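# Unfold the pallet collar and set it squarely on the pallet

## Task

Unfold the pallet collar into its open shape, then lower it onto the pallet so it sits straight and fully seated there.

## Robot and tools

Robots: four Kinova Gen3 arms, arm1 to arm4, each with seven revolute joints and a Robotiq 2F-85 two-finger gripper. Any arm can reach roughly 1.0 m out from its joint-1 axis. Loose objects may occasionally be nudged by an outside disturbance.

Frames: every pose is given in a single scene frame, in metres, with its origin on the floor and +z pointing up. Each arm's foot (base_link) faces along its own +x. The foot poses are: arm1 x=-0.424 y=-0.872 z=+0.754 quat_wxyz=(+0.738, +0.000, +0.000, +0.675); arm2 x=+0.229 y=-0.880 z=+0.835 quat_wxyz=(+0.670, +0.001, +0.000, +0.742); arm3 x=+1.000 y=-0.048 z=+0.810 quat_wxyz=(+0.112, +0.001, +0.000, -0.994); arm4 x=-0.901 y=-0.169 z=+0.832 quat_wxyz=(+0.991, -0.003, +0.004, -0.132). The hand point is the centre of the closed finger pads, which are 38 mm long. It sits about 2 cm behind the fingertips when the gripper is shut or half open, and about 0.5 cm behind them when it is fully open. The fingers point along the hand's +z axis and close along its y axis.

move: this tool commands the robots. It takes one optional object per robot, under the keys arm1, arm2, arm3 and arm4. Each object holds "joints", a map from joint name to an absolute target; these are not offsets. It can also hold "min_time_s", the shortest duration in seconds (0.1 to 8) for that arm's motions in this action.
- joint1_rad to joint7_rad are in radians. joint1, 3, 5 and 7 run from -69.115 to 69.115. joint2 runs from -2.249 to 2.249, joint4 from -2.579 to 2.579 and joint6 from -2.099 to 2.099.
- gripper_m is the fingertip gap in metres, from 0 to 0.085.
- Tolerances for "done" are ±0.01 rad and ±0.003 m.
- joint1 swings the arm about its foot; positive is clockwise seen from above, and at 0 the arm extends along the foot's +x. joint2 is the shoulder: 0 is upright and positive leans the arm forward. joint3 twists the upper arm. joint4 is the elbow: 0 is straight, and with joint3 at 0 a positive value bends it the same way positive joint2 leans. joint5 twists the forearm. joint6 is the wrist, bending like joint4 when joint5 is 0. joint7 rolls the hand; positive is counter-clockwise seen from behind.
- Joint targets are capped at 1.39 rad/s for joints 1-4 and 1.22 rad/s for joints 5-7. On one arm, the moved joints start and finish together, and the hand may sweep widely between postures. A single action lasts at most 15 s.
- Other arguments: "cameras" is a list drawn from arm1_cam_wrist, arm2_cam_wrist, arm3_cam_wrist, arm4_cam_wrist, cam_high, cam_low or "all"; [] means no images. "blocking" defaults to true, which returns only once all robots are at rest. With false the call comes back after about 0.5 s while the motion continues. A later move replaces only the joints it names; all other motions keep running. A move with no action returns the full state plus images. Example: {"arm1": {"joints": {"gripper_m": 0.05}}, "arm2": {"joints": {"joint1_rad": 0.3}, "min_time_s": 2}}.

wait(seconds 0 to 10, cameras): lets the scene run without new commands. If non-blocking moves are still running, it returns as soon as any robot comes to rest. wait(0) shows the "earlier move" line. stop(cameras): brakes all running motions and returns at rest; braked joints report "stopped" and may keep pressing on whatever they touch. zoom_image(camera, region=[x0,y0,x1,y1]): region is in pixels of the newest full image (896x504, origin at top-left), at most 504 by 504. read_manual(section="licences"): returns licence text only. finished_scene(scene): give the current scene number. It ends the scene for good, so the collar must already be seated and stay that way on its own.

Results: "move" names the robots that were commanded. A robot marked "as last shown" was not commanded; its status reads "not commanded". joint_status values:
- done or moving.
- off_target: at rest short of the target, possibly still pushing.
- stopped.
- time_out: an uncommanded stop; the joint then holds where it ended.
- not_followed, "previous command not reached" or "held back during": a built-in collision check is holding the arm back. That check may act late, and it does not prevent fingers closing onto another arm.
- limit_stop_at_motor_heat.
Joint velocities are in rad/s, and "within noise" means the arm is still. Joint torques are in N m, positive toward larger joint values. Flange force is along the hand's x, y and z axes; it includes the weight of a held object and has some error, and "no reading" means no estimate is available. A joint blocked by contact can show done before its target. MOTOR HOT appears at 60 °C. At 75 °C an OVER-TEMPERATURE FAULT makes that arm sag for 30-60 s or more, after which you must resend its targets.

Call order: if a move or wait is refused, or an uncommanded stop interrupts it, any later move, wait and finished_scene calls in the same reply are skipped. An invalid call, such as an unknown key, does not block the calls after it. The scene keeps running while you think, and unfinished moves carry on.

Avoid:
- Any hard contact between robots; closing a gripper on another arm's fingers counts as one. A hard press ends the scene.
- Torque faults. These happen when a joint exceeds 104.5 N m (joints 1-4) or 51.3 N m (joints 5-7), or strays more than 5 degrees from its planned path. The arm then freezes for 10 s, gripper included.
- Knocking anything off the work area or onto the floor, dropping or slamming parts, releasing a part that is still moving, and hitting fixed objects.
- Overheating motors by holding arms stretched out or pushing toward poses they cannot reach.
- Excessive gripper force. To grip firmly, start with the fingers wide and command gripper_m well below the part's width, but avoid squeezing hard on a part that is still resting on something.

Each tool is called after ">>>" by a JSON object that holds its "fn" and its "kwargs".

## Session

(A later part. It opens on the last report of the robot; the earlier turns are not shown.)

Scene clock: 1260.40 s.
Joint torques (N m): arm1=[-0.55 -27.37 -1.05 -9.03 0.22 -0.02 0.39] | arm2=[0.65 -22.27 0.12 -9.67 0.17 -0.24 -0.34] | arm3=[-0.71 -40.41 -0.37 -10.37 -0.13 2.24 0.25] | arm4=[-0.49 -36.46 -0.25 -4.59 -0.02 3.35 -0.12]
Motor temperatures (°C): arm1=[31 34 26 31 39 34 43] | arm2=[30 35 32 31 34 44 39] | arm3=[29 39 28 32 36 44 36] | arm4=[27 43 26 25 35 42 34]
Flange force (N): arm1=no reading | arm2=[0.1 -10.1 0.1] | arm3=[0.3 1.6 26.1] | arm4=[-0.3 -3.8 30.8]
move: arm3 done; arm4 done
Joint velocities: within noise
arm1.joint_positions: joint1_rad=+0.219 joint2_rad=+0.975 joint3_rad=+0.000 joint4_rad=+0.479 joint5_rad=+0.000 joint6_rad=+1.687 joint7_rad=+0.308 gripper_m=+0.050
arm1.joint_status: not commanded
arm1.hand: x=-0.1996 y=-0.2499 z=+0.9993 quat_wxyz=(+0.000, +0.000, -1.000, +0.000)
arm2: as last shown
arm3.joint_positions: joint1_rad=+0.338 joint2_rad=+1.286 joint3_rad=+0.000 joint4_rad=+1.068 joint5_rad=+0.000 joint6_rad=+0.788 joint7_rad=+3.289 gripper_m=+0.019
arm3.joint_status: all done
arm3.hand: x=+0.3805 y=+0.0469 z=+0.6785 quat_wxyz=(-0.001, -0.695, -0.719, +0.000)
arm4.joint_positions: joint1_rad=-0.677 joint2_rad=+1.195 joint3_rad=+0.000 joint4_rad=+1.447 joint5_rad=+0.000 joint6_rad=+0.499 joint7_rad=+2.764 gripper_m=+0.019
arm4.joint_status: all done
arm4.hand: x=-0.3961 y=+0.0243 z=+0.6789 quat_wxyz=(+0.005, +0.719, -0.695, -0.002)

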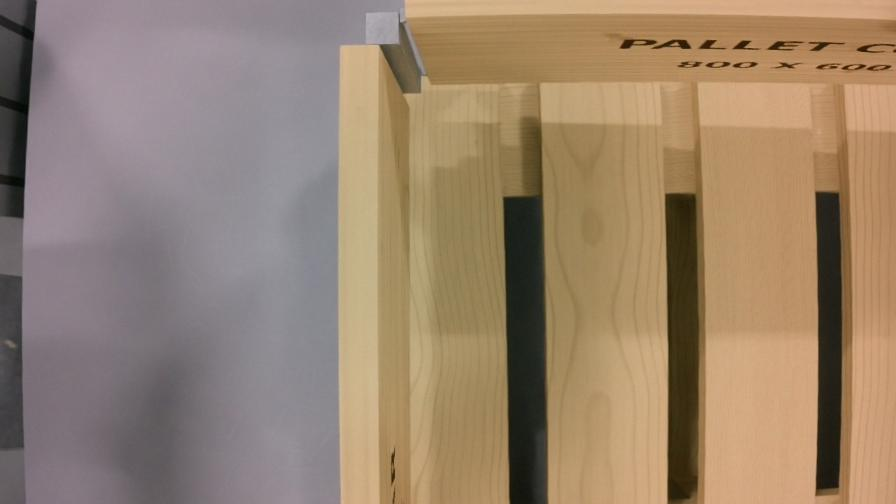

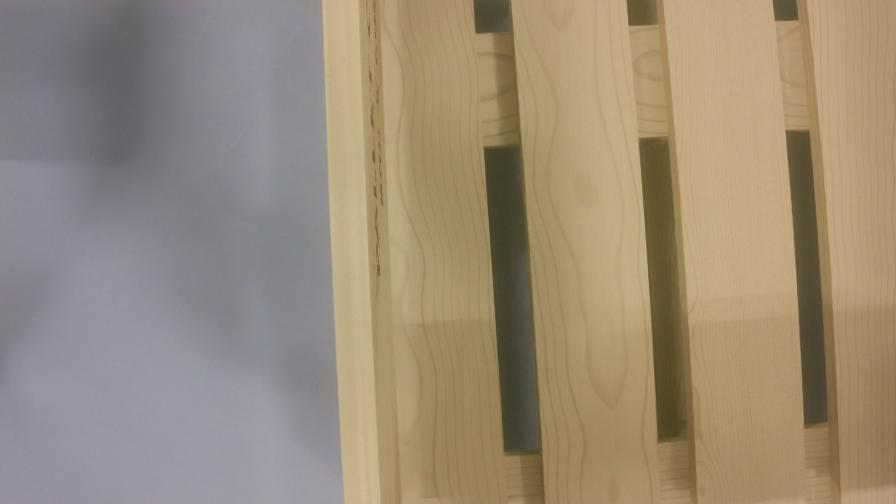

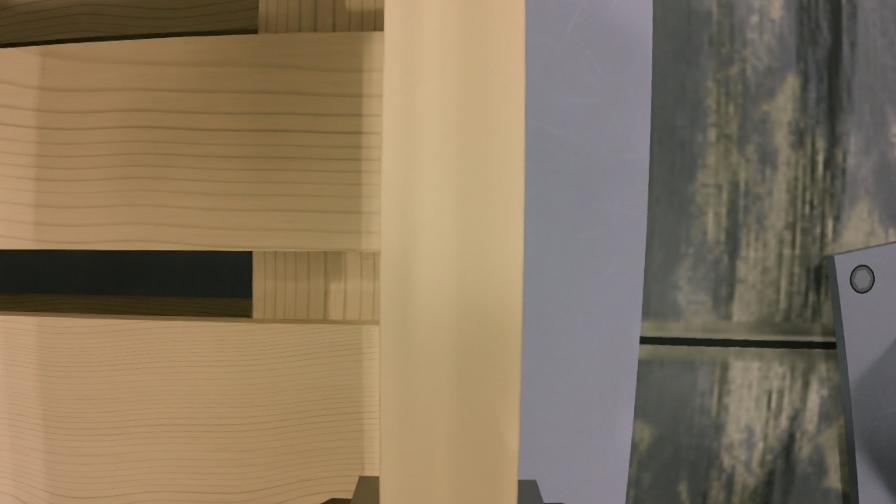

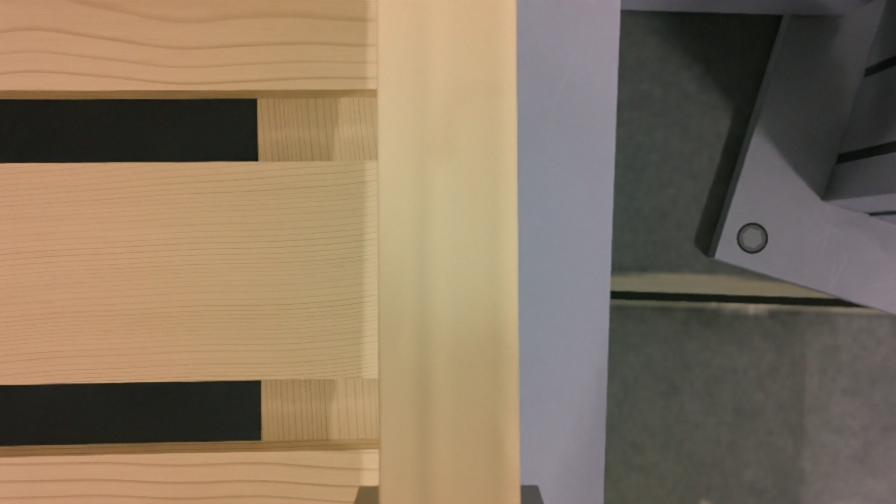

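>>> {"fn": "move", "kwargs": {"arm3": {"joints":{"joint1_rad":0.3414,"joint2_rad":1.3655,"joint4_rad":1.0227,"joint6_rad":0.7534,"joint7_rad":3.2926},"min_time_s":1.8}, "arm4": {"joints":{"joint1_rad":-0.6807,"joint2_rad":1.2854,"joint4_rad":1.3984,"joint6_rad":0.4578,"joint7_rad":2.7611},"min_time_s":1.8}, "cameras": ["arm1_cam_wrist","arm2_cam_wrist","cam_low"]}}

>>> {"fn": "move", "kwargs": {"arm3": {"joints":{"joint2_rad":1.4108,"joint4_rad":0.9922,"joint6_rad":0.7386},"min_time_s":1.5}, "arm4": {"joints":{"joint2_rad":1.3333,"joint4_rad":1.3689,"joint6_rad":0.4394},"min_time_s":1.5}, "cameras": ["arm1_cam_wrist","arm2_cam_wrist","cam_low","cam_high"]}}

Scene clock: 1299.40 s.
Joint torques (N m): arm1=[-0.55 -27.36 -1.03 -9.11 0.23 -0.05 0.41] | arm2=[0.57 -22.31 0 -9.67 0.18 -0.24 -0.34] | arm3=[-0.34 -22.46 -0.85 -8.32 -0.65 -1.45 -0.5] | arm4=[6.79 -17.87 4.09 -2.63 -0.01 0.4 -0.46]
Motor temperatures (°C): arm1=[31 34 26 31 39 34 43] | arm2=[29 35 31 31 34 43 39] | arm3=[29 39 28 32 36 43 36] | arm4=[27 46 26 25 35 41 34]
Flange force (N): arm1=no reading | arm2=[0.0 -10.0 0.1] | arm3=[-1.4 13.6 -11.6] | arm4=[-10.3 6.2 -10.8]
move: arm3 done; arm4 done
Joint velocities: within noise
arm1.joint_positions: joint1_rad=+0.219 joint2_rad=+0.975 joint3_rad=+0.000 joint4_rad=+0.479 joint5_rad=+0.000 joint6_rad=+1.687 joint7_rad=+0.308 gripper_m=+0.050
arm1.joint_status: not commanded
arm1.hand: x=-0.1996 y=-0.2499 z=+0.9993 quat_wxyz=(+0.000, +0.000, -1.000, +0.000)
arm2: as last shown
arm3.joint_positions: joint1_rad=+0.341 joint2_rad=+1.365 joint3_rad=+0.000 joint4_rad=+1.023 joint5_rad=+0.000 joint6_rad=+0.753 joint7_rad=+3.293 gripper_m=+0.019
arm3.joint_status: all done
arm3.hand: x=+0.3805 y=+0.0493 z=+0.6386 quat_wxyz=(-0.001, -0.695, -0.719, +0.000)
arm4.joint_positions: joint1_rad=-0.681 joint2_rad=+1.285 joint3_rad=+0.000 joint4_rad=+1.398 joint5_rad=+0.000 joint6_rad=+0.458 joint7_rad=+2.761 gripper_m=+0.019
arm4.joint_status: all done
arm4.hand: x=-0.3965 y=+0.0263 z=+0.6370 quat_wxyz=(+0.005, +0.719, -0.695, -0.002)

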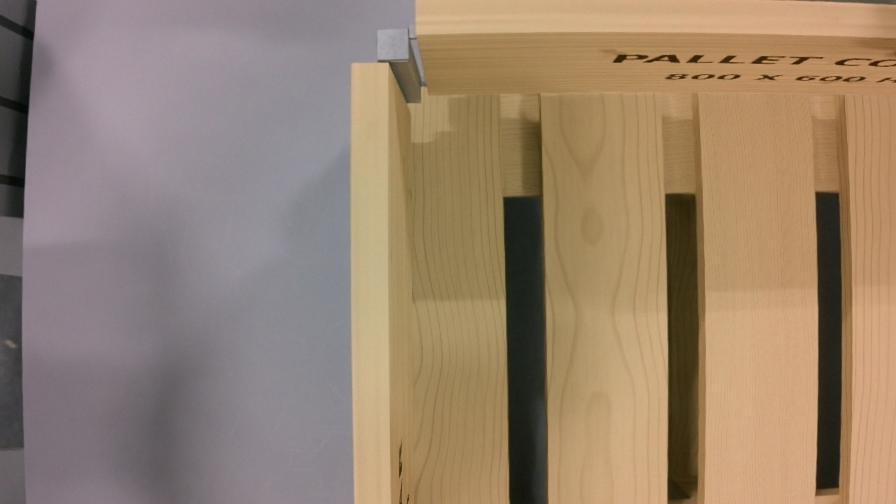

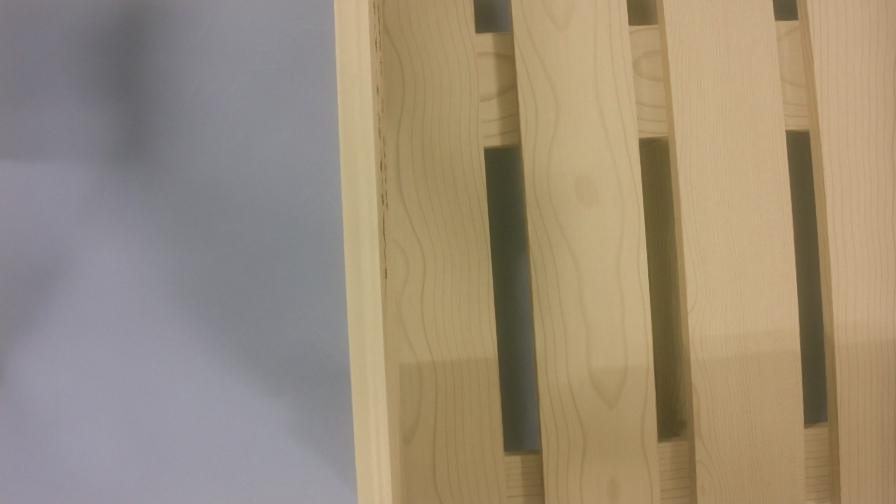

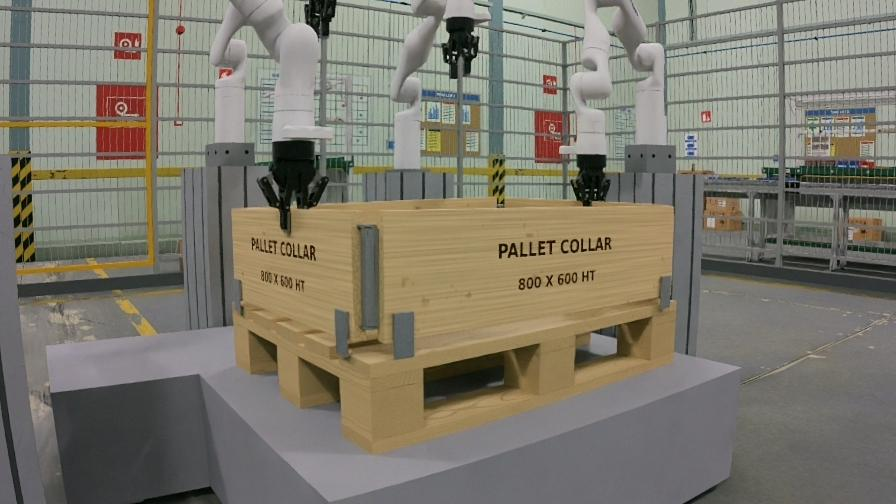

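Scene clock: 1301.20 s.
Joint torques (N m): arm1=[-0.53 -27.3 -1.07 -9.07 0.2 -0.05 0.4] | arm2=[0.62 -22.28 0.01 -9.63 0.15 -0.27 -0.39] | arm3=[-2.42 -5.58 -0.17 -4.59 0.77 -4.49 -0.14] | arm4=[1.17 -15.58 -0.89 -4.08 -0.09 -1.66 0.46]
Motor temperatures (°C): arm1=[31 34 26 31 39 34 43] | arm2=[29 35 31 31 34 43 39] | arm3=[29 39 28 32 36 43 36] | arm4=[27 46 26 25 35 41 34]
Flange force (N): arm1=no reading | arm2=[0.0 -9.7 -0.1] | arm3=[1.3 14.5 -44.1] | arm4=[-1.5 5.4 -19.9]
move: arm3 done; arm4 done
TORQUE WARNING: arm3's joint2_rad reached its warning level (56.7 N m). A warning alone does not stop the arm.
Joint velocities: within noise
arm1.joint_positions: joint1_rad=+0.219 joint2_rad=+0.975 joint3_rad=+0.000 joint4_rad=+0.479 joint5_rad=+0.000 joint6_rad=+1.687 joint7_rad=+0.308 gripper_m=+0.050
arm1.joint_status: not commanded
arm1.hand: x=-0.1996 y=-0.2499 z=+0.9993 quat_wxyz=(+0.000, +0.000, -1.000, +0.000)
arm2: as last shown
arm3.joint_positions: joint1_rad=+0.341 joint2_rad=+1.411 joint3_rad=+0.000 joint4_rad=+0.992 joint5_rad=+0.000 joint6_rad=+0.739 joint7_rad=+3.293 gripper_m=+0.019
arm3.joint_status: all done
arm3.hand: x=+0.3805 y=+0.0494 z=+0.6167 quat_wxyz=(-0.001, -0.695, -0.719, +0.000)
arm4.joint_positions: joint1_rad=-0.681 joint2_rad=+1.333 joint3_rad=+0.000 joint4_rad=+1.369 joint5_rad=+0.000 joint6_rad=+0.439 joint7_rad=+2.761 gripper_m=+0.019
arm4.joint_status: all done
arm4.hand: x=-0.3967 y=+0.0261 z=+0.6150 quat_wxyz=(+0.005, +0.719, -0.695, -0.002)
pictures: arm1_cam_wrist, arm2_cam_wrist, cam_high, cam_low

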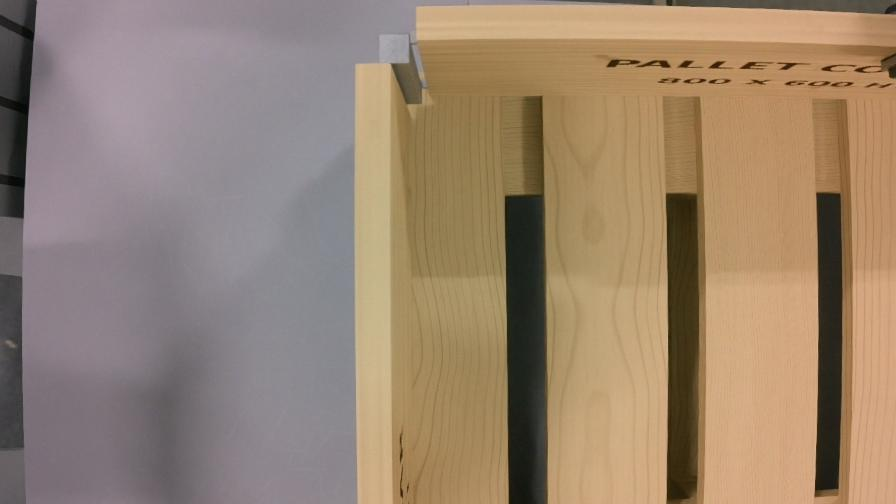

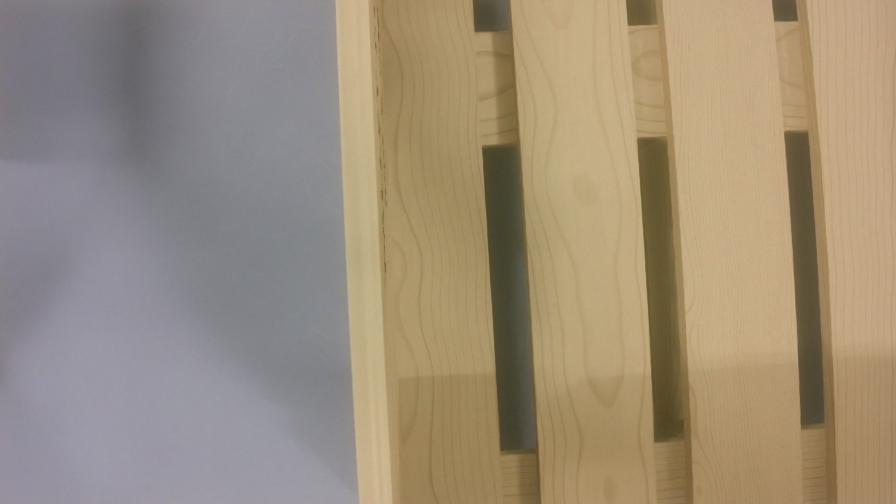

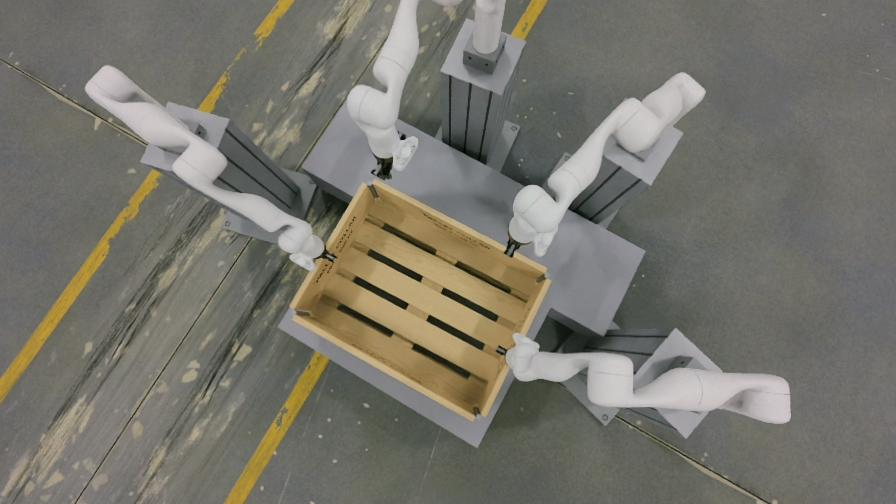

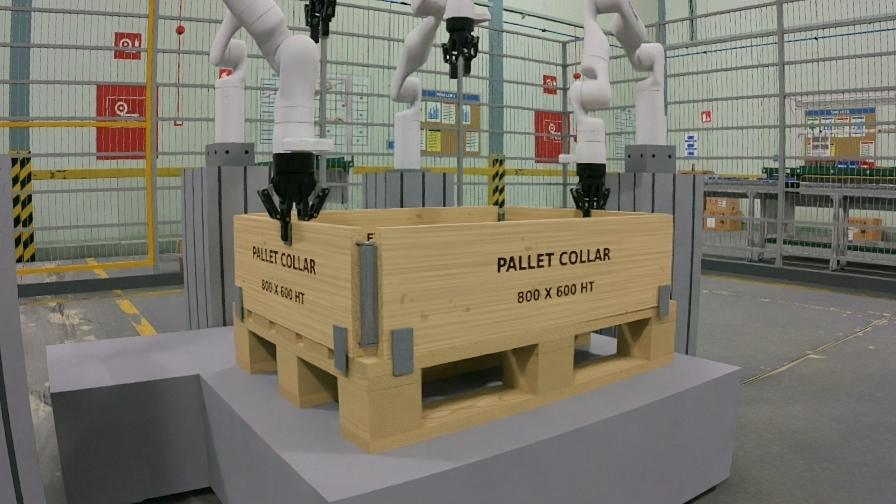

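>>> {"fn": "zoom_image", "kwargs": {"camera": "cam_low", "region": [220, 200, 450, 440]}}

>>> {"fn": "zoom_image", "kwargs": {"camera": "cam_low", "region": [460, 200, 690, 440]}}

>>> {"fn": "zoom_image", "kwargs": {"camera": "cam_high", "region": [270, 160, 570, 440]}}

Scaled by 2.100 from the camera's image (finer frame: 1280x720).

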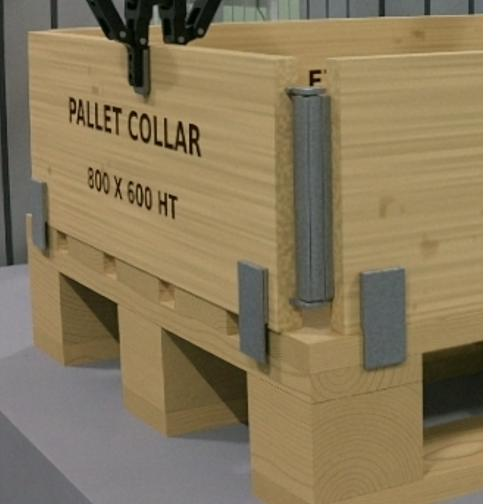

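Scaled by 2.100 from the camera's image (finer frame: 1280x720).

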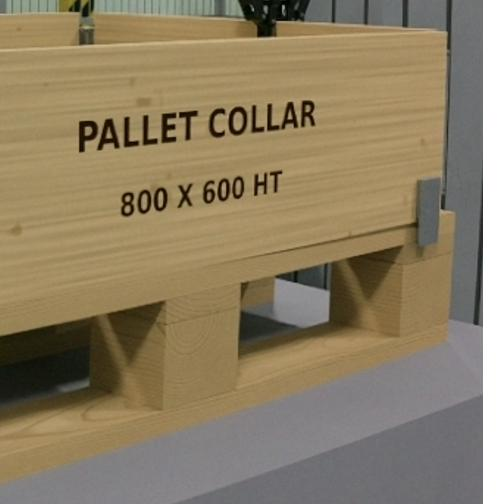

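Scaled by 1.680 from the camera's image (finer frame: 1280x720).

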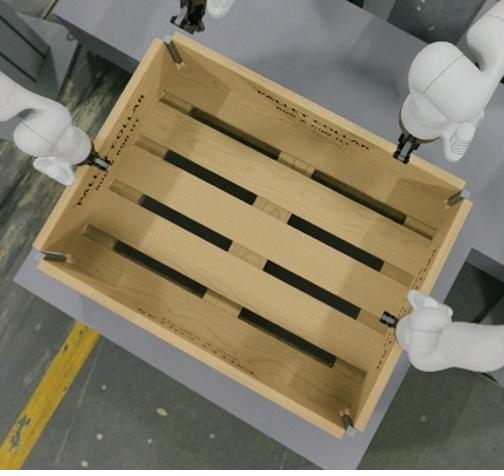

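>>> {"fn": "move", "kwargs": {"arm3": {"joints":{"joint1_rad":0.3318,"joint2_rad":1.3237,"joint4_rad":1.051,"joint6_rad":0.7669,"joint7_rad":3.283},"min_time_s":1.8}, "arm4": {"joints":{"joint1_rad":-0.6706,"joint2_rad":1.24,"joint4_rad":1.4308,"joint6_rad":0.4708,"joint7_rad":2.7712},"min_time_s":1.8}, "cameras": ["arm1_cam_wrist","arm2_cam_wrist","cam_low"]}}

>>> {"fn": "zoom_image", "kwargs": {"camera": "cam_low", "region": [220, 200, 690, 440]}}

>>> {"fn": "move", "kwargs": {"arm3": {"joints":{"joint2_rad":1.3638,"joint4_rad":1.0276,"joint6_rad":0.7502},"min_time_s":1.5}, "arm4": {"joints":{"joint2_rad":1.283,"joint4_rad":1.4074,"joint6_rad":0.4512},"min_time_s":1.5}, "cameras": ["arm1_cam_wrist","arm2_cam_wrist","cam_low"]}}

Scene clock: 1367.13 s.
Joint torques (N m): arm1=[-0.56 -27.33 -1.06 -9.07 0.22 -0.01 0.41] | arm2=[0.64 -22.28 0.02 -9.59 0.19 -0.29 -0.35] | arm3=[0.02 -38.6 -0.12 -8.59 -0.35 3.06 -0.17] | arm4=[-1.09 -37.15 -0.44 -4.01 0.25 3.08 0.17]
Motor temperatures (°C): arm1=[31 35 26 31 38 34 43] | arm2=[29 35 31 31 34 43 39] | arm3=[29 37 28 31 36 43 36] | arm4=[27 42 26 25 35 41 34]
Flange force (N): arm1=no reading | arm2=[0.1 -9.4 -0.2] | arm3=[0.2 -0.3 24.7] | arm4=[-0.4 -5.9 32.2]
move: arm3 done; arm4 done
Joint velocities: within noise
arm1.joint_positions: joint1_rad=+0.219 joint2_rad=+0.975 joint3_rad=+0.000 joint4_rad=+0.479 joint5_rad=+0.000 joint6_rad=+1.687 joint7_rad=+0.308 gripper_m=+0.050
arm1.joint_status: not commanded
arm1.hand: x=-0.1996 y=-0.2499 z=+0.9993 quat_wxyz=(+0.000, +0.000, -1.000, +0.000)
arm2: as last shown
arm3.joint_positions: joint1_rad=+0.332 joint2_rad=+1.324 joint3_rad=+0.000 joint4_rad=+1.051 joint5_rad=+0.000 joint6_rad=+0.767 joint7_rad=+3.283 gripper_m=+0.019
arm3.joint_status: all done
arm3.hand: x=+0.3805 y=+0.0432 z=+0.6585 quat_wxyz=(-0.001, -0.695, -0.719, +0.000)
arm4.joint_positions: joint1_rad=-0.671 joint2_rad=+1.240 joint3_rad=+0.000 joint4_rad=+1.431 joint5_rad=+0.000 joint6_rad=+0.471 joint7_rad=+2.771 gripper_m=+0.019
arm4.joint_status: all done
arm4.hand: x=-0.3963 y=+0.0203 z=+0.6570 quat_wxyz=(+0.005, +0.719, -0.695, -0.002)

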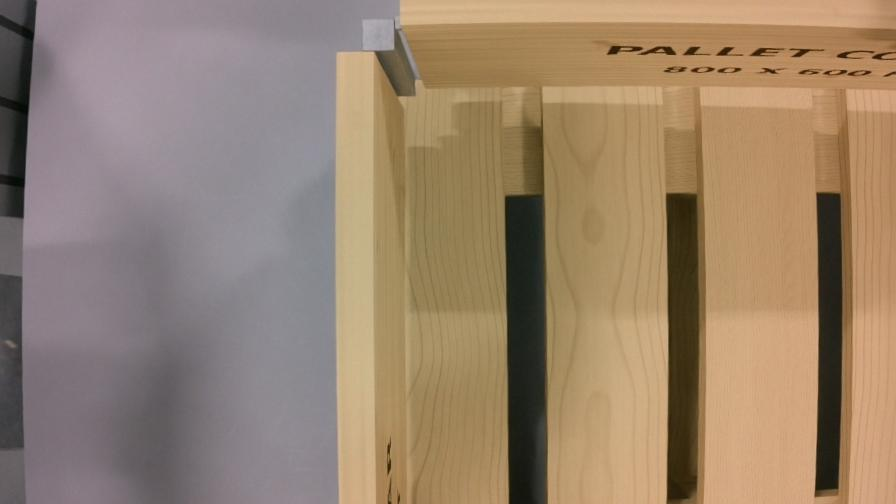

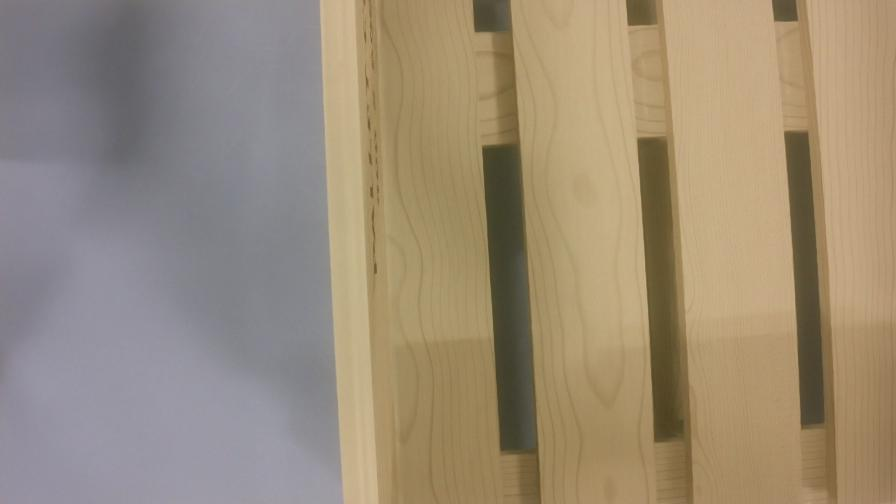

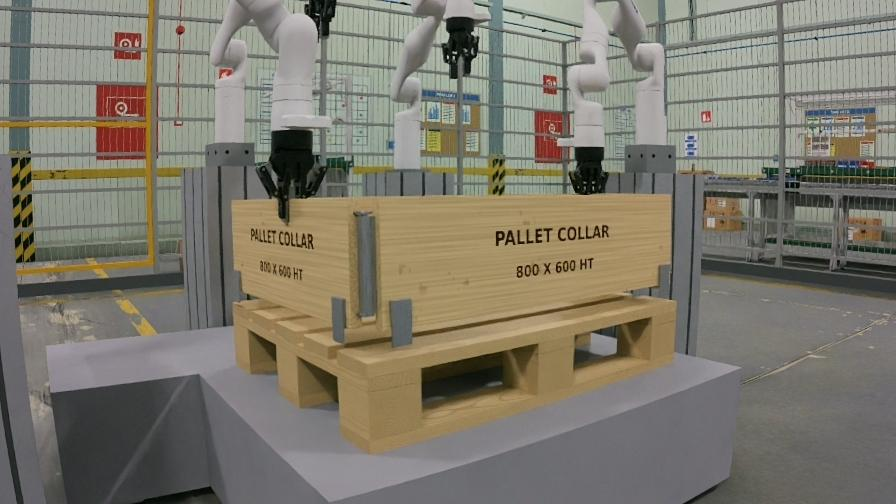

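Scaled by 1.072 from the camera's image (finer frame: 1280x720).

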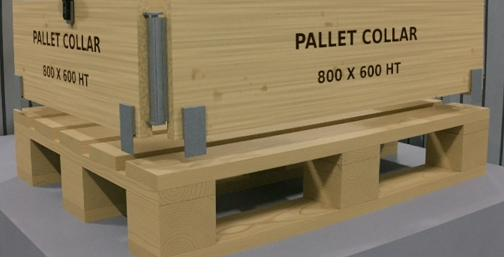

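Scene clock: 1368.93 s.
Joint torques (N m): arm1=[-0.58 -27.34 -1.04 -9.07 0.22 -0.05 0.37] | arm2=[0.58 -22.31 -0.07 -9.67 0.17 -0.26 -0.38] | arm3=[0.43 -36.9 0.07 -7.34 -0.26 3.37 -0.12] | arm4=[-1.16 -36.46 -0.51 -2.97 0.13 3.43 0.11]
Motor temperatures (°C): arm1=[31 35 26 31 38 34 43] | arm2=[29 35 31 31 34 43 39] | arm3=[29 37 28 31 36 43 36] | arm4=[27 42 26 25 35 41 34]
Flange force (N): arm1=no reading | arm2=[-0.1 -9.9 0.1] | arm3=[-0.3 -1.7 22.7] | arm4=[-0.4 -7.0 31.9]
move: arm3 done; arm4 done
Joint velocities: within noise
arm1.joint_positions: joint1_rad=+0.219 joint2_rad=+0.975 joint3_rad=+0.000 joint4_rad=+0.479 joint5_rad=+0.000 joint6_rad=+1.687 joint7_rad=+0.308 gripper_m=+0.050
arm1.joint_status: not commanded
arm1.hand: x=-0.1996 y=-0.2499 z=+0.9993 quat_wxyz=(+0.000, +0.000, -1.000, +0.000)
arm2: as last shown
arm3.joint_positions: joint1_rad=+0.332 joint2_rad=+1.364 joint3_rad=+0.000 joint4_rad=+1.028 joint5_rad=+0.000 joint6_rad=+0.750 joint7_rad=+3.283 gripper_m=+0.019
arm3.joint_status: all done
arm3.hand: x=+0.3805 y=+0.0432 z=+0.6385 quat_wxyz=(-0.001, -0.695, -0.719, +0.000)
arm4.joint_positions: joint1_rad=-0.671 joint2_rad=+1.283 joint3_rad=+0.000 joint4_rad=+1.407 joint5_rad=+0.000 joint6_rad=+0.451 joint7_rad=+2.771 gripper_m=+0.019
arm4.joint_status: all done
arm4.hand: x=-0.3965 y=+0.0202 z=+0.6370 quat_wxyz=(+0.005, +0.719, -0.695, -0.002)

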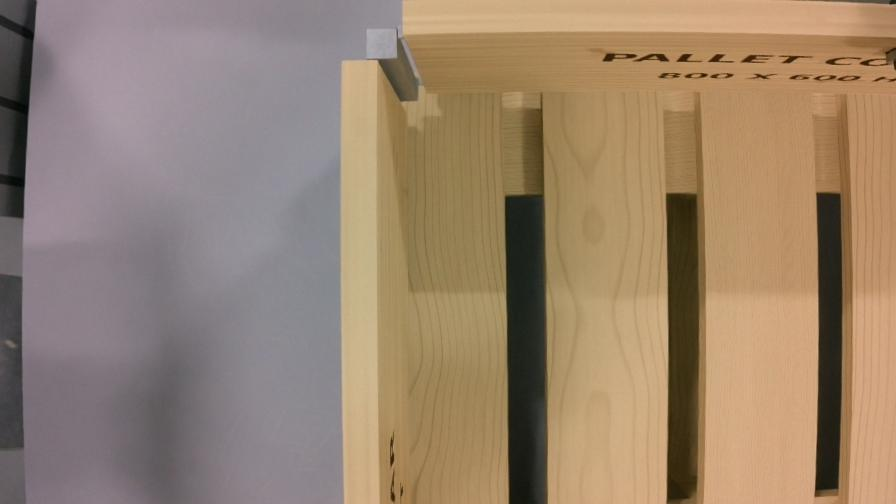

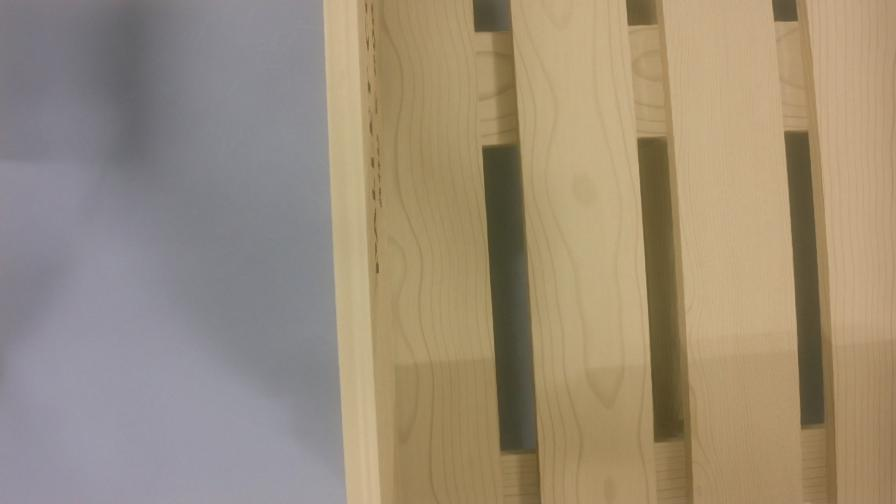

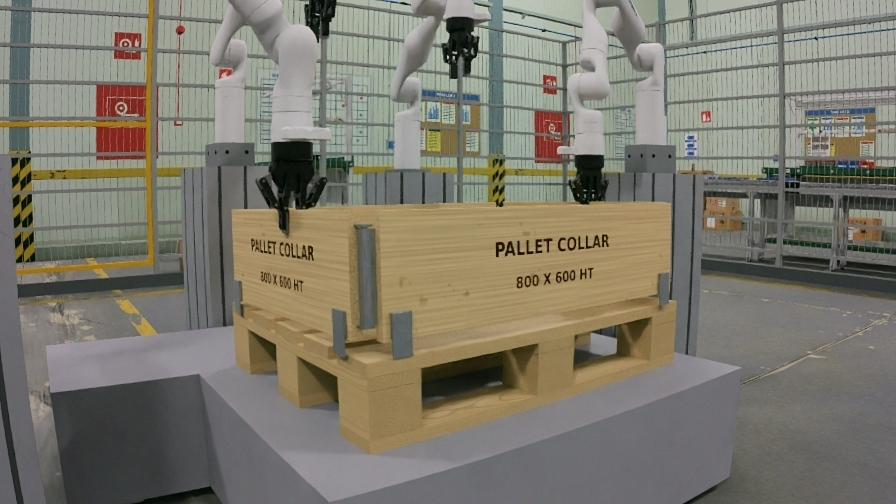

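Full load remains at .64 — good. Continue down.

>>> {"fn": "move", "kwargs": {"arm3": {"joints":{"joint2_rad":1.4049,"joint4_rad":1.0002,"joint6_rad":0.7365},"min_time_s":1.5}, "arm4": {"joints":{"joint2_rad":1.3266,"joint4_rad":1.3807,"joint6_rad":0.4343},"min_time_s":1.5}, "cameras": ["arm1_cam_wrist","arm2_cam_wrist","cam_low"]}}

>>> {"fn": "zoom_image", "kwargs": {"camera": "cam_low", "region": [220, 200, 690, 440]}}

Scene clock: 1378.53 s.
Joint torques (N m): arm1=[-0.5 -27.33 -1.06 -9.12 0.24 -0.04 0.39] | arm2=[0.61 -22.28 0.09 -9.65 0.17 -0.28 -0.35] | arm3=[-28.92 -8.09 -24.03 -0.75 -7.7 -0.38 -0.58] | arm4=[5.75 -25.64 3.75 -3.81 0.51 0.44 0.16]
Motor temperatures (°C): arm1=[31 35 26 31 38 34 43] | arm2=[29 35 31 31 34 43 39] | arm3=[29 37 28 31 36 43 36] | arm4=[27 42 26 25 35 41 34]
Flange force (N): arm1=no reading | arm2=[0.0 -9.9 0.0] | arm3=[45.9 9.5 -30.5] | arm4=[-10.5 3.7 4.3]
move: arm3 done; arm4 done
Joint velocities: within noise
arm1.joint_positions: joint1_rad=+0.219 joint2_rad=+0.975 joint3_rad=+0.000 joint4_rad=+0.479 joint5_rad=+0.000 joint6_rad=+1.687 joint7_rad=+0.308 gripper_m=+0.050
arm1.joint_status: not commanded
arm1.hand: x=-0.1996 y=-0.2499 z=+0.9993 quat_wxyz=(+0.000, +0.000, -1.000, +0.000)
arm2: as last shown
arm3.joint_positions: joint1_rad=+0.332 joint2_rad=+1.405 joint3_rad=+0.000 joint4_rad=+1.000 joint5_rad=+0.000 joint6_rad=+0.736 joint7_rad=+3.283 gripper_m=+0.019
arm3.joint_status: all done
arm3.hand: x=+0.3805 y=+0.0435 z=+0.6187 quat_wxyz=(-0.001, -0.695, -0.719, +0.000)
arm4.joint_positions: joint1_rad=-0.671 joint2_rad=+1.327 joint3_rad=+0.000 joint4_rad=+1.381 joint5_rad=+0.000 joint6_rad=+0.434 joint7_rad=+2.771 gripper_m=+0.019
arm4.joint_status: all done
arm4.hand: x=-0.3967 y=+0.0202 z=+0.6171 quat_wxyz=(+0.005, +0.719, -0.695, -0.002)

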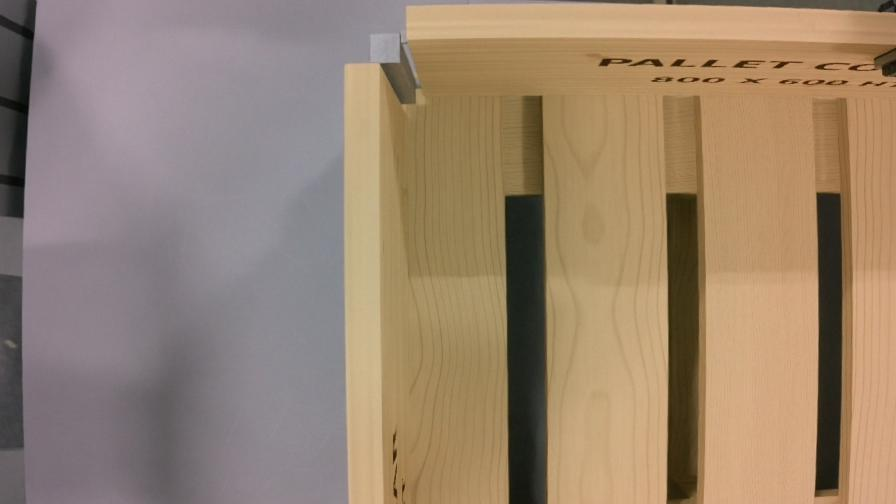

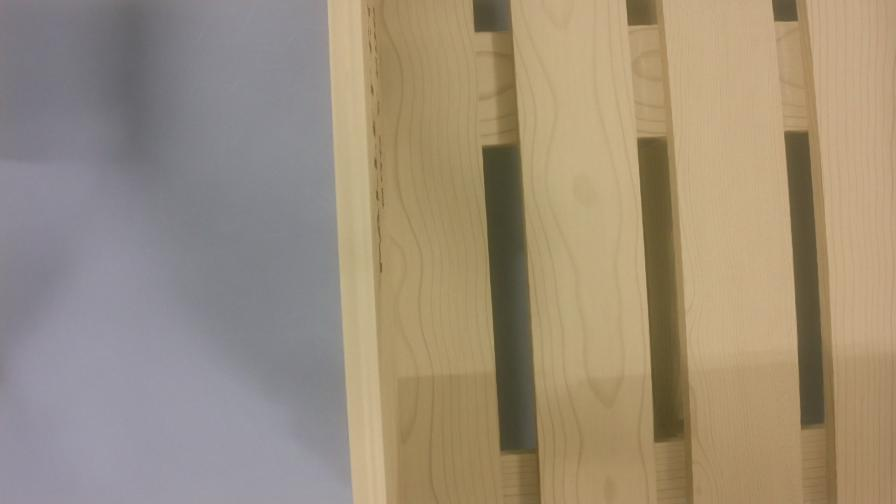

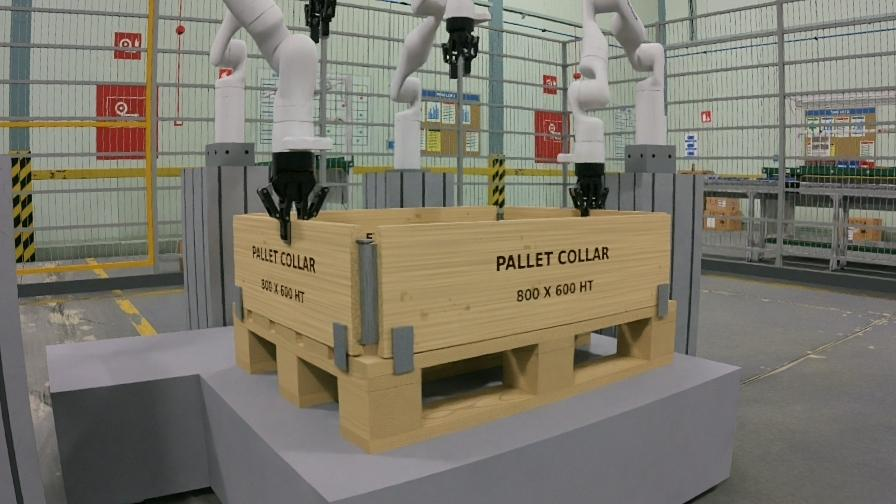

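Scaled by 1.072 from the camera's image (finer frame: 1280x720).

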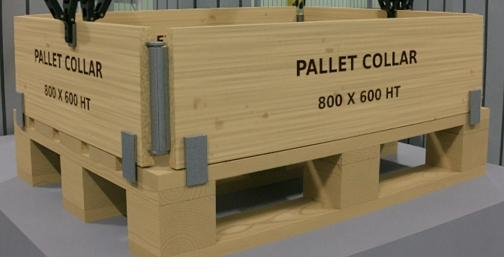

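>>> {"fn": "move", "kwargs": {"arm3": {"joints":{"joint2_rad":1.3638,"joint4_rad":1.0276,"joint6_rad":0.7502},"min_time_s":1.2}, "arm4": {"joints":{"joint2_rad":1.283,"joint4_rad":1.4074,"joint6_rad":0.4512},"min_time_s":1.2}}}

>>> {"fn": "move", "kwargs": {"arm3": {"joints":{"joint1_rad":0.3366,"joint2_rad":1.3647,"joint4_rad":1.0252,"joint6_rad":0.7518,"joint7_rad":3.29},"min_time_s":1}, "arm4": {"joints":{"joint1_rad":-0.6723,"joint2_rad":1.2834,"joint4_rad":1.4059,"joint6_rad":0.4523,"joint7_rad":2.7721},"min_time_s":1}}}

>>> {"fn": "move", "kwargs": {"arm3": {"joints":{"joint2_rad":1.4058,"joint4_rad":0.9978,"joint6_rad":0.738},"min_time_s":1.8}, "arm4": {"joints":{"joint2_rad":1.327,"joint4_rad":1.3792,"joint6_rad":0.4354},"min_time_s":1.8}, "cameras": ["arm1_cam_wrist","arm2_cam_wrist","cam_low"]}}

>>> {"fn": "zoom_image", "kwargs": {"camera": "cam_low", "region": [220, 240, 450, 400]}}

Scene clock: 1406.17 s.
Joint torques (N m): arm1=[-0.58 -27.3 -1.05 -9.11 0.25 -0.06 0.37] | arm2=[0.63 -22.24 0.09 -9.69 0.13 -0.28 -0.37] | arm3=[0.21 -37.48 0.12 -7.18 -0.22 3.63 -0.12] | arm4=[-1.6 -36.39 -1.2 -2.73 -0.03 3.46 0.09]
Motor temperatures (°C): arm1=[31 35 26 31 38 34 43] | arm2=[29 35 30 31 34 43 39] | arm3=[30 36 29 31 37 43 36] | arm4=[27 42 26 25 35 41 34]
Flange force (N): arm1=no reading | arm2=[0.0 -10.3 0.0] | arm3=[0.2 -2.6 24.3] | arm4=[0.0 -8.1 32.1]
move: arm3 done; arm4 done
Joint velocities: within noise
arm1.joint_positions: joint1_rad=+0.219 joint2_rad=+0.975 joint3_rad=+0.000 joint4_rad=+0.479 joint5_rad=+0.000 joint6_rad=+1.687 joint7_rad=+0.308 gripper_m=+0.050
arm1.joint_status: not commanded
arm1.hand: x=-0.1996 y=-0.2499 z=+0.9993 quat_wxyz=(+0.000, +0.000, -1.000, +0.000)
arm2: as last shown
arm3.joint_positions: joint1_rad=+0.332 joint2_rad=+1.364 joint3_rad=+0.000 joint4_rad=+1.028 joint5_rad=+0.000 joint6_rad=+0.750 joint7_rad=+3.283 gripper_m=+0.019
arm3.joint_status: all done
arm3.hand: x=+0.3806 y=+0.0432 z=+0.6385 quat_wxyz=(-0.001, -0.695, -0.719, +0.000)
arm4.joint_positions: joint1_rad=-0.671 joint2_rad=+1.283 joint3_rad=+0.000 joint4_rad=+1.407 joint5_rad=+0.000 joint6_rad=+0.451 joint7_rad=+2.771 gripper_m=+0.019
arm4.joint_status: all done
arm4.hand: x=-0.3965 y=+0.0202 z=+0.6370 quat_wxyz=(+0.005, +0.719, -0.695, -0.002)
pictures: none

Scene clock: 1407.47 s.
Joint torques (N m): arm1=[-0.54 -27.35 -1.02 -9.03 0.2 -0.06 0.36] | arm2=[0.54 -22.31 0.02 -9.7 0.19 -0.23 -0.35] | arm3=[0.55 -37.23 0.81 -6.56 0.24 4.08 0.09] | arm4=[-4.38 -38.11 -4.27 -3.98 -0.59 2.93 0.28]
Motor temperatures (°C): arm1=[31 35 26 31 38 34 43] | arm2=[29 35 30 31 34 43 39] | arm3=[30 36 29 31 37 43 36] | arm4=[27 42 26 25 35 41 34]
Flange force (N): arm1=no reading | arm2=[-0.1 -10.3 0.2] | arm3=[-0.3 -4.1 24.9] | arm4=[5.1 -8.2 33.8]
move: arm3 done; arm4 done
Joint velocities: within noise
arm1.joint_positions: joint1_rad=+0.219 joint2_rad=+0.975 joint3_rad=+0.000 joint4_rad=+0.479 joint5_rad=+0.000 joint6_rad=+1.687 joint7_rad=+0.308 gripper_m=+0.050
arm1.joint_status: not commanded
arm1.hand: x=-0.1996 y=-0.2499 z=+0.9993 quat_wxyz=(+0.000, +0.000, -1.000, +0.000)
arm2.joint_positions: joint1_rad=+0.016 joint2_rad=+0.855 joint3_rad=+0.000 joint4_rad=+0.825 joint5_rad=+0.000 joint6_rad=+1.461 joint7_rad=-0.085 gripper_m=+0.050
arm2.joint_status: not commanded
arm2.hand: x=+0.2000 y=-0.2508 z=+1.0515 quat_wxyz=(+0.001, +0.001, -1.000, -0.001)
arm3.joint_positions: joint1_rad=+0.337 joint2_rad=+1.365 joint3_rad=+0.000 joint4_rad=+1.025 joint5_rad=+0.000 joint6_rad=+0.752 joint7_rad=+3.290 gripper_m=+0.019
arm3.joint_status: all done
arm3.hand: x=+0.3806 y=+0.0463 z=+0.6385 quat_wxyz=(-0.001, -0.694, -0.720, +0.000)
arm4.joint_positions: joint1_rad=-0.672 joint2_rad=+1.283 joint3_rad=+0.000 joint4_rad=+1.406 joint5_rad=+0.000 joint6_rad=+0.452 joint7_rad=+2.772 gripper_m=+0.019
arm4.joint_status: all done
arm4.hand: x=-0.3965 y=+0.0211 z=+0.6370 quat_wxyz=(+0.005, +0.720, -0.694, -0.002)
pictures: none

Scene clock: 1409.57 s.
Joint torques (N m): arm1=[-0.58 -27.31 -1.05 -9.05 0.23 -0.02 0.37] | arm2=[0.67 -22.4 0.05 -9.67 0.15 -0.22 -0.39] | arm3=[-2.96 -24.08 0.14 -5.66 0.76 0.48 -0.34] | arm4=[0.18 -29.85 -1.67 -3.21 -0.5 1.51 0.29]
Motor temperatures (°C): arm1=[31 35 26 31 38 34 43] | arm2=[29 35 30 31 34 43 39] | arm3=[30 36 29 31 37 43 36] | arm4=[27 42 26 25 35 41 34]
Flange force (N): arm1=no reading | arm2=[0.1 -9.8 0.2] | arm3=[4.5 4.2 -3.8] | arm4=[-2.1 -3.2 15.2]
move: arm3 done; arm4 done
Joint velocities: within noise
arm1.joint_positions: joint1_rad=+0.219 joint2_rad=+0.975 joint3_rad=+0.000 joint4_rad=+0.479 joint5_rad=+0.000 joint6_rad=+1.687 joint7_rad=+0.308 gripper_m=+0.050
arm1.joint_status: not commanded
arm1.hand: x=-0.1996 y=-0.2499 z=+0.9993 quat_wxyz=(+0.000, +0.000, -1.000, +0.000)
arm2: as last shown
arm3.joint_positions: joint1_rad=+0.337 joint2_rad=+1.406 joint3_rad=+0.000 joint4_rad=+0.998 joint5_rad=+0.000 joint6_rad=+0.738 joint7_rad=+3.290 gripper_m=+0.019
arm3.joint_status: all done
arm3.hand: x=+0.3805 y=+0.0463 z=+0.6186 quat_wxyz=(-0.001, -0.694, -0.720, +0.000)
arm4.joint_positions: joint1_rad=-0.672 joint2_rad=+1.327 joint3_rad=+0.000 joint4_rad=+1.379 joint5_rad=+0.000 joint6_rad=+0.435 joint7_rad=+2.772 gripper_m=+0.019
arm4.joint_status: all done
arm4.hand: x=-0.3967 y=+0.0211 z=+0.6170 quat_wxyz=(+0.005, +0.720, -0.694, -0.002)

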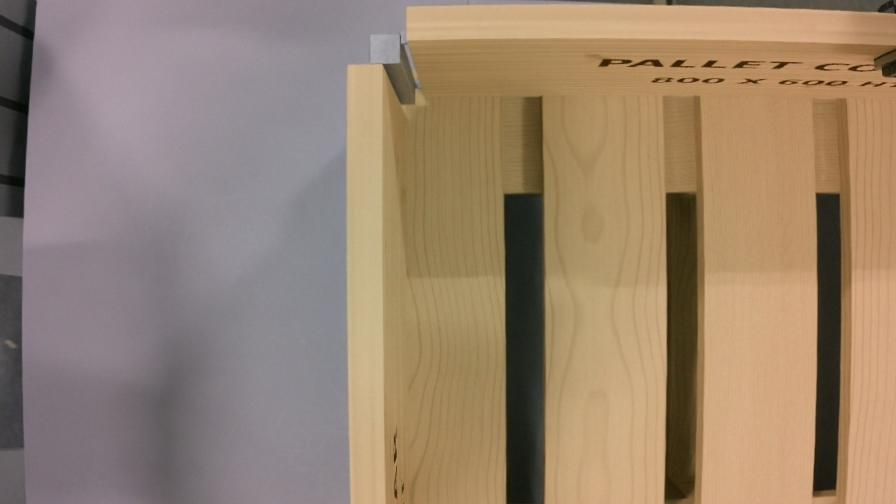

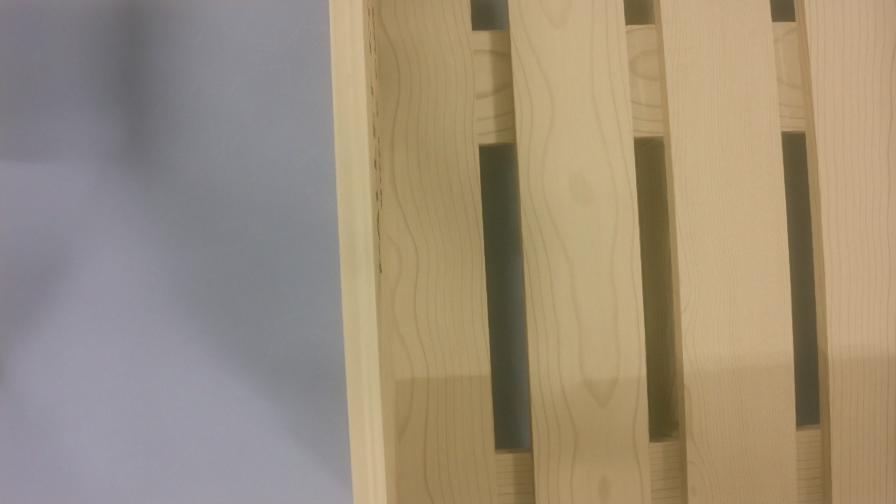

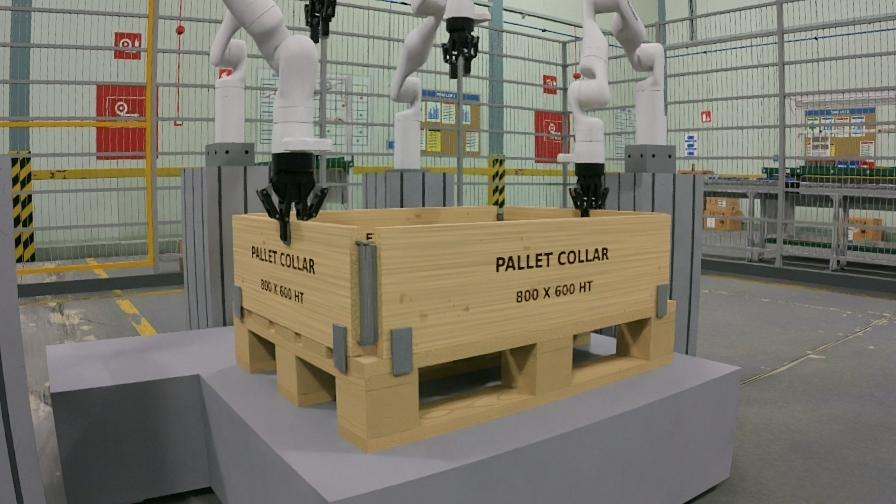

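Scaled by 2.191 from the camera's image (finer frame: 1280x720).

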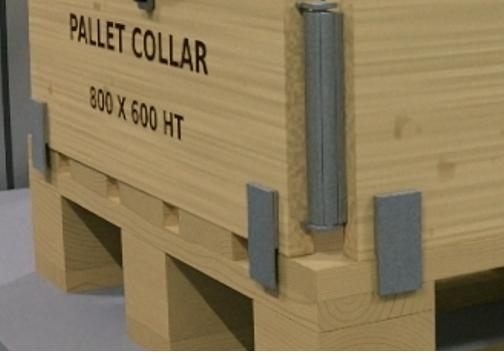

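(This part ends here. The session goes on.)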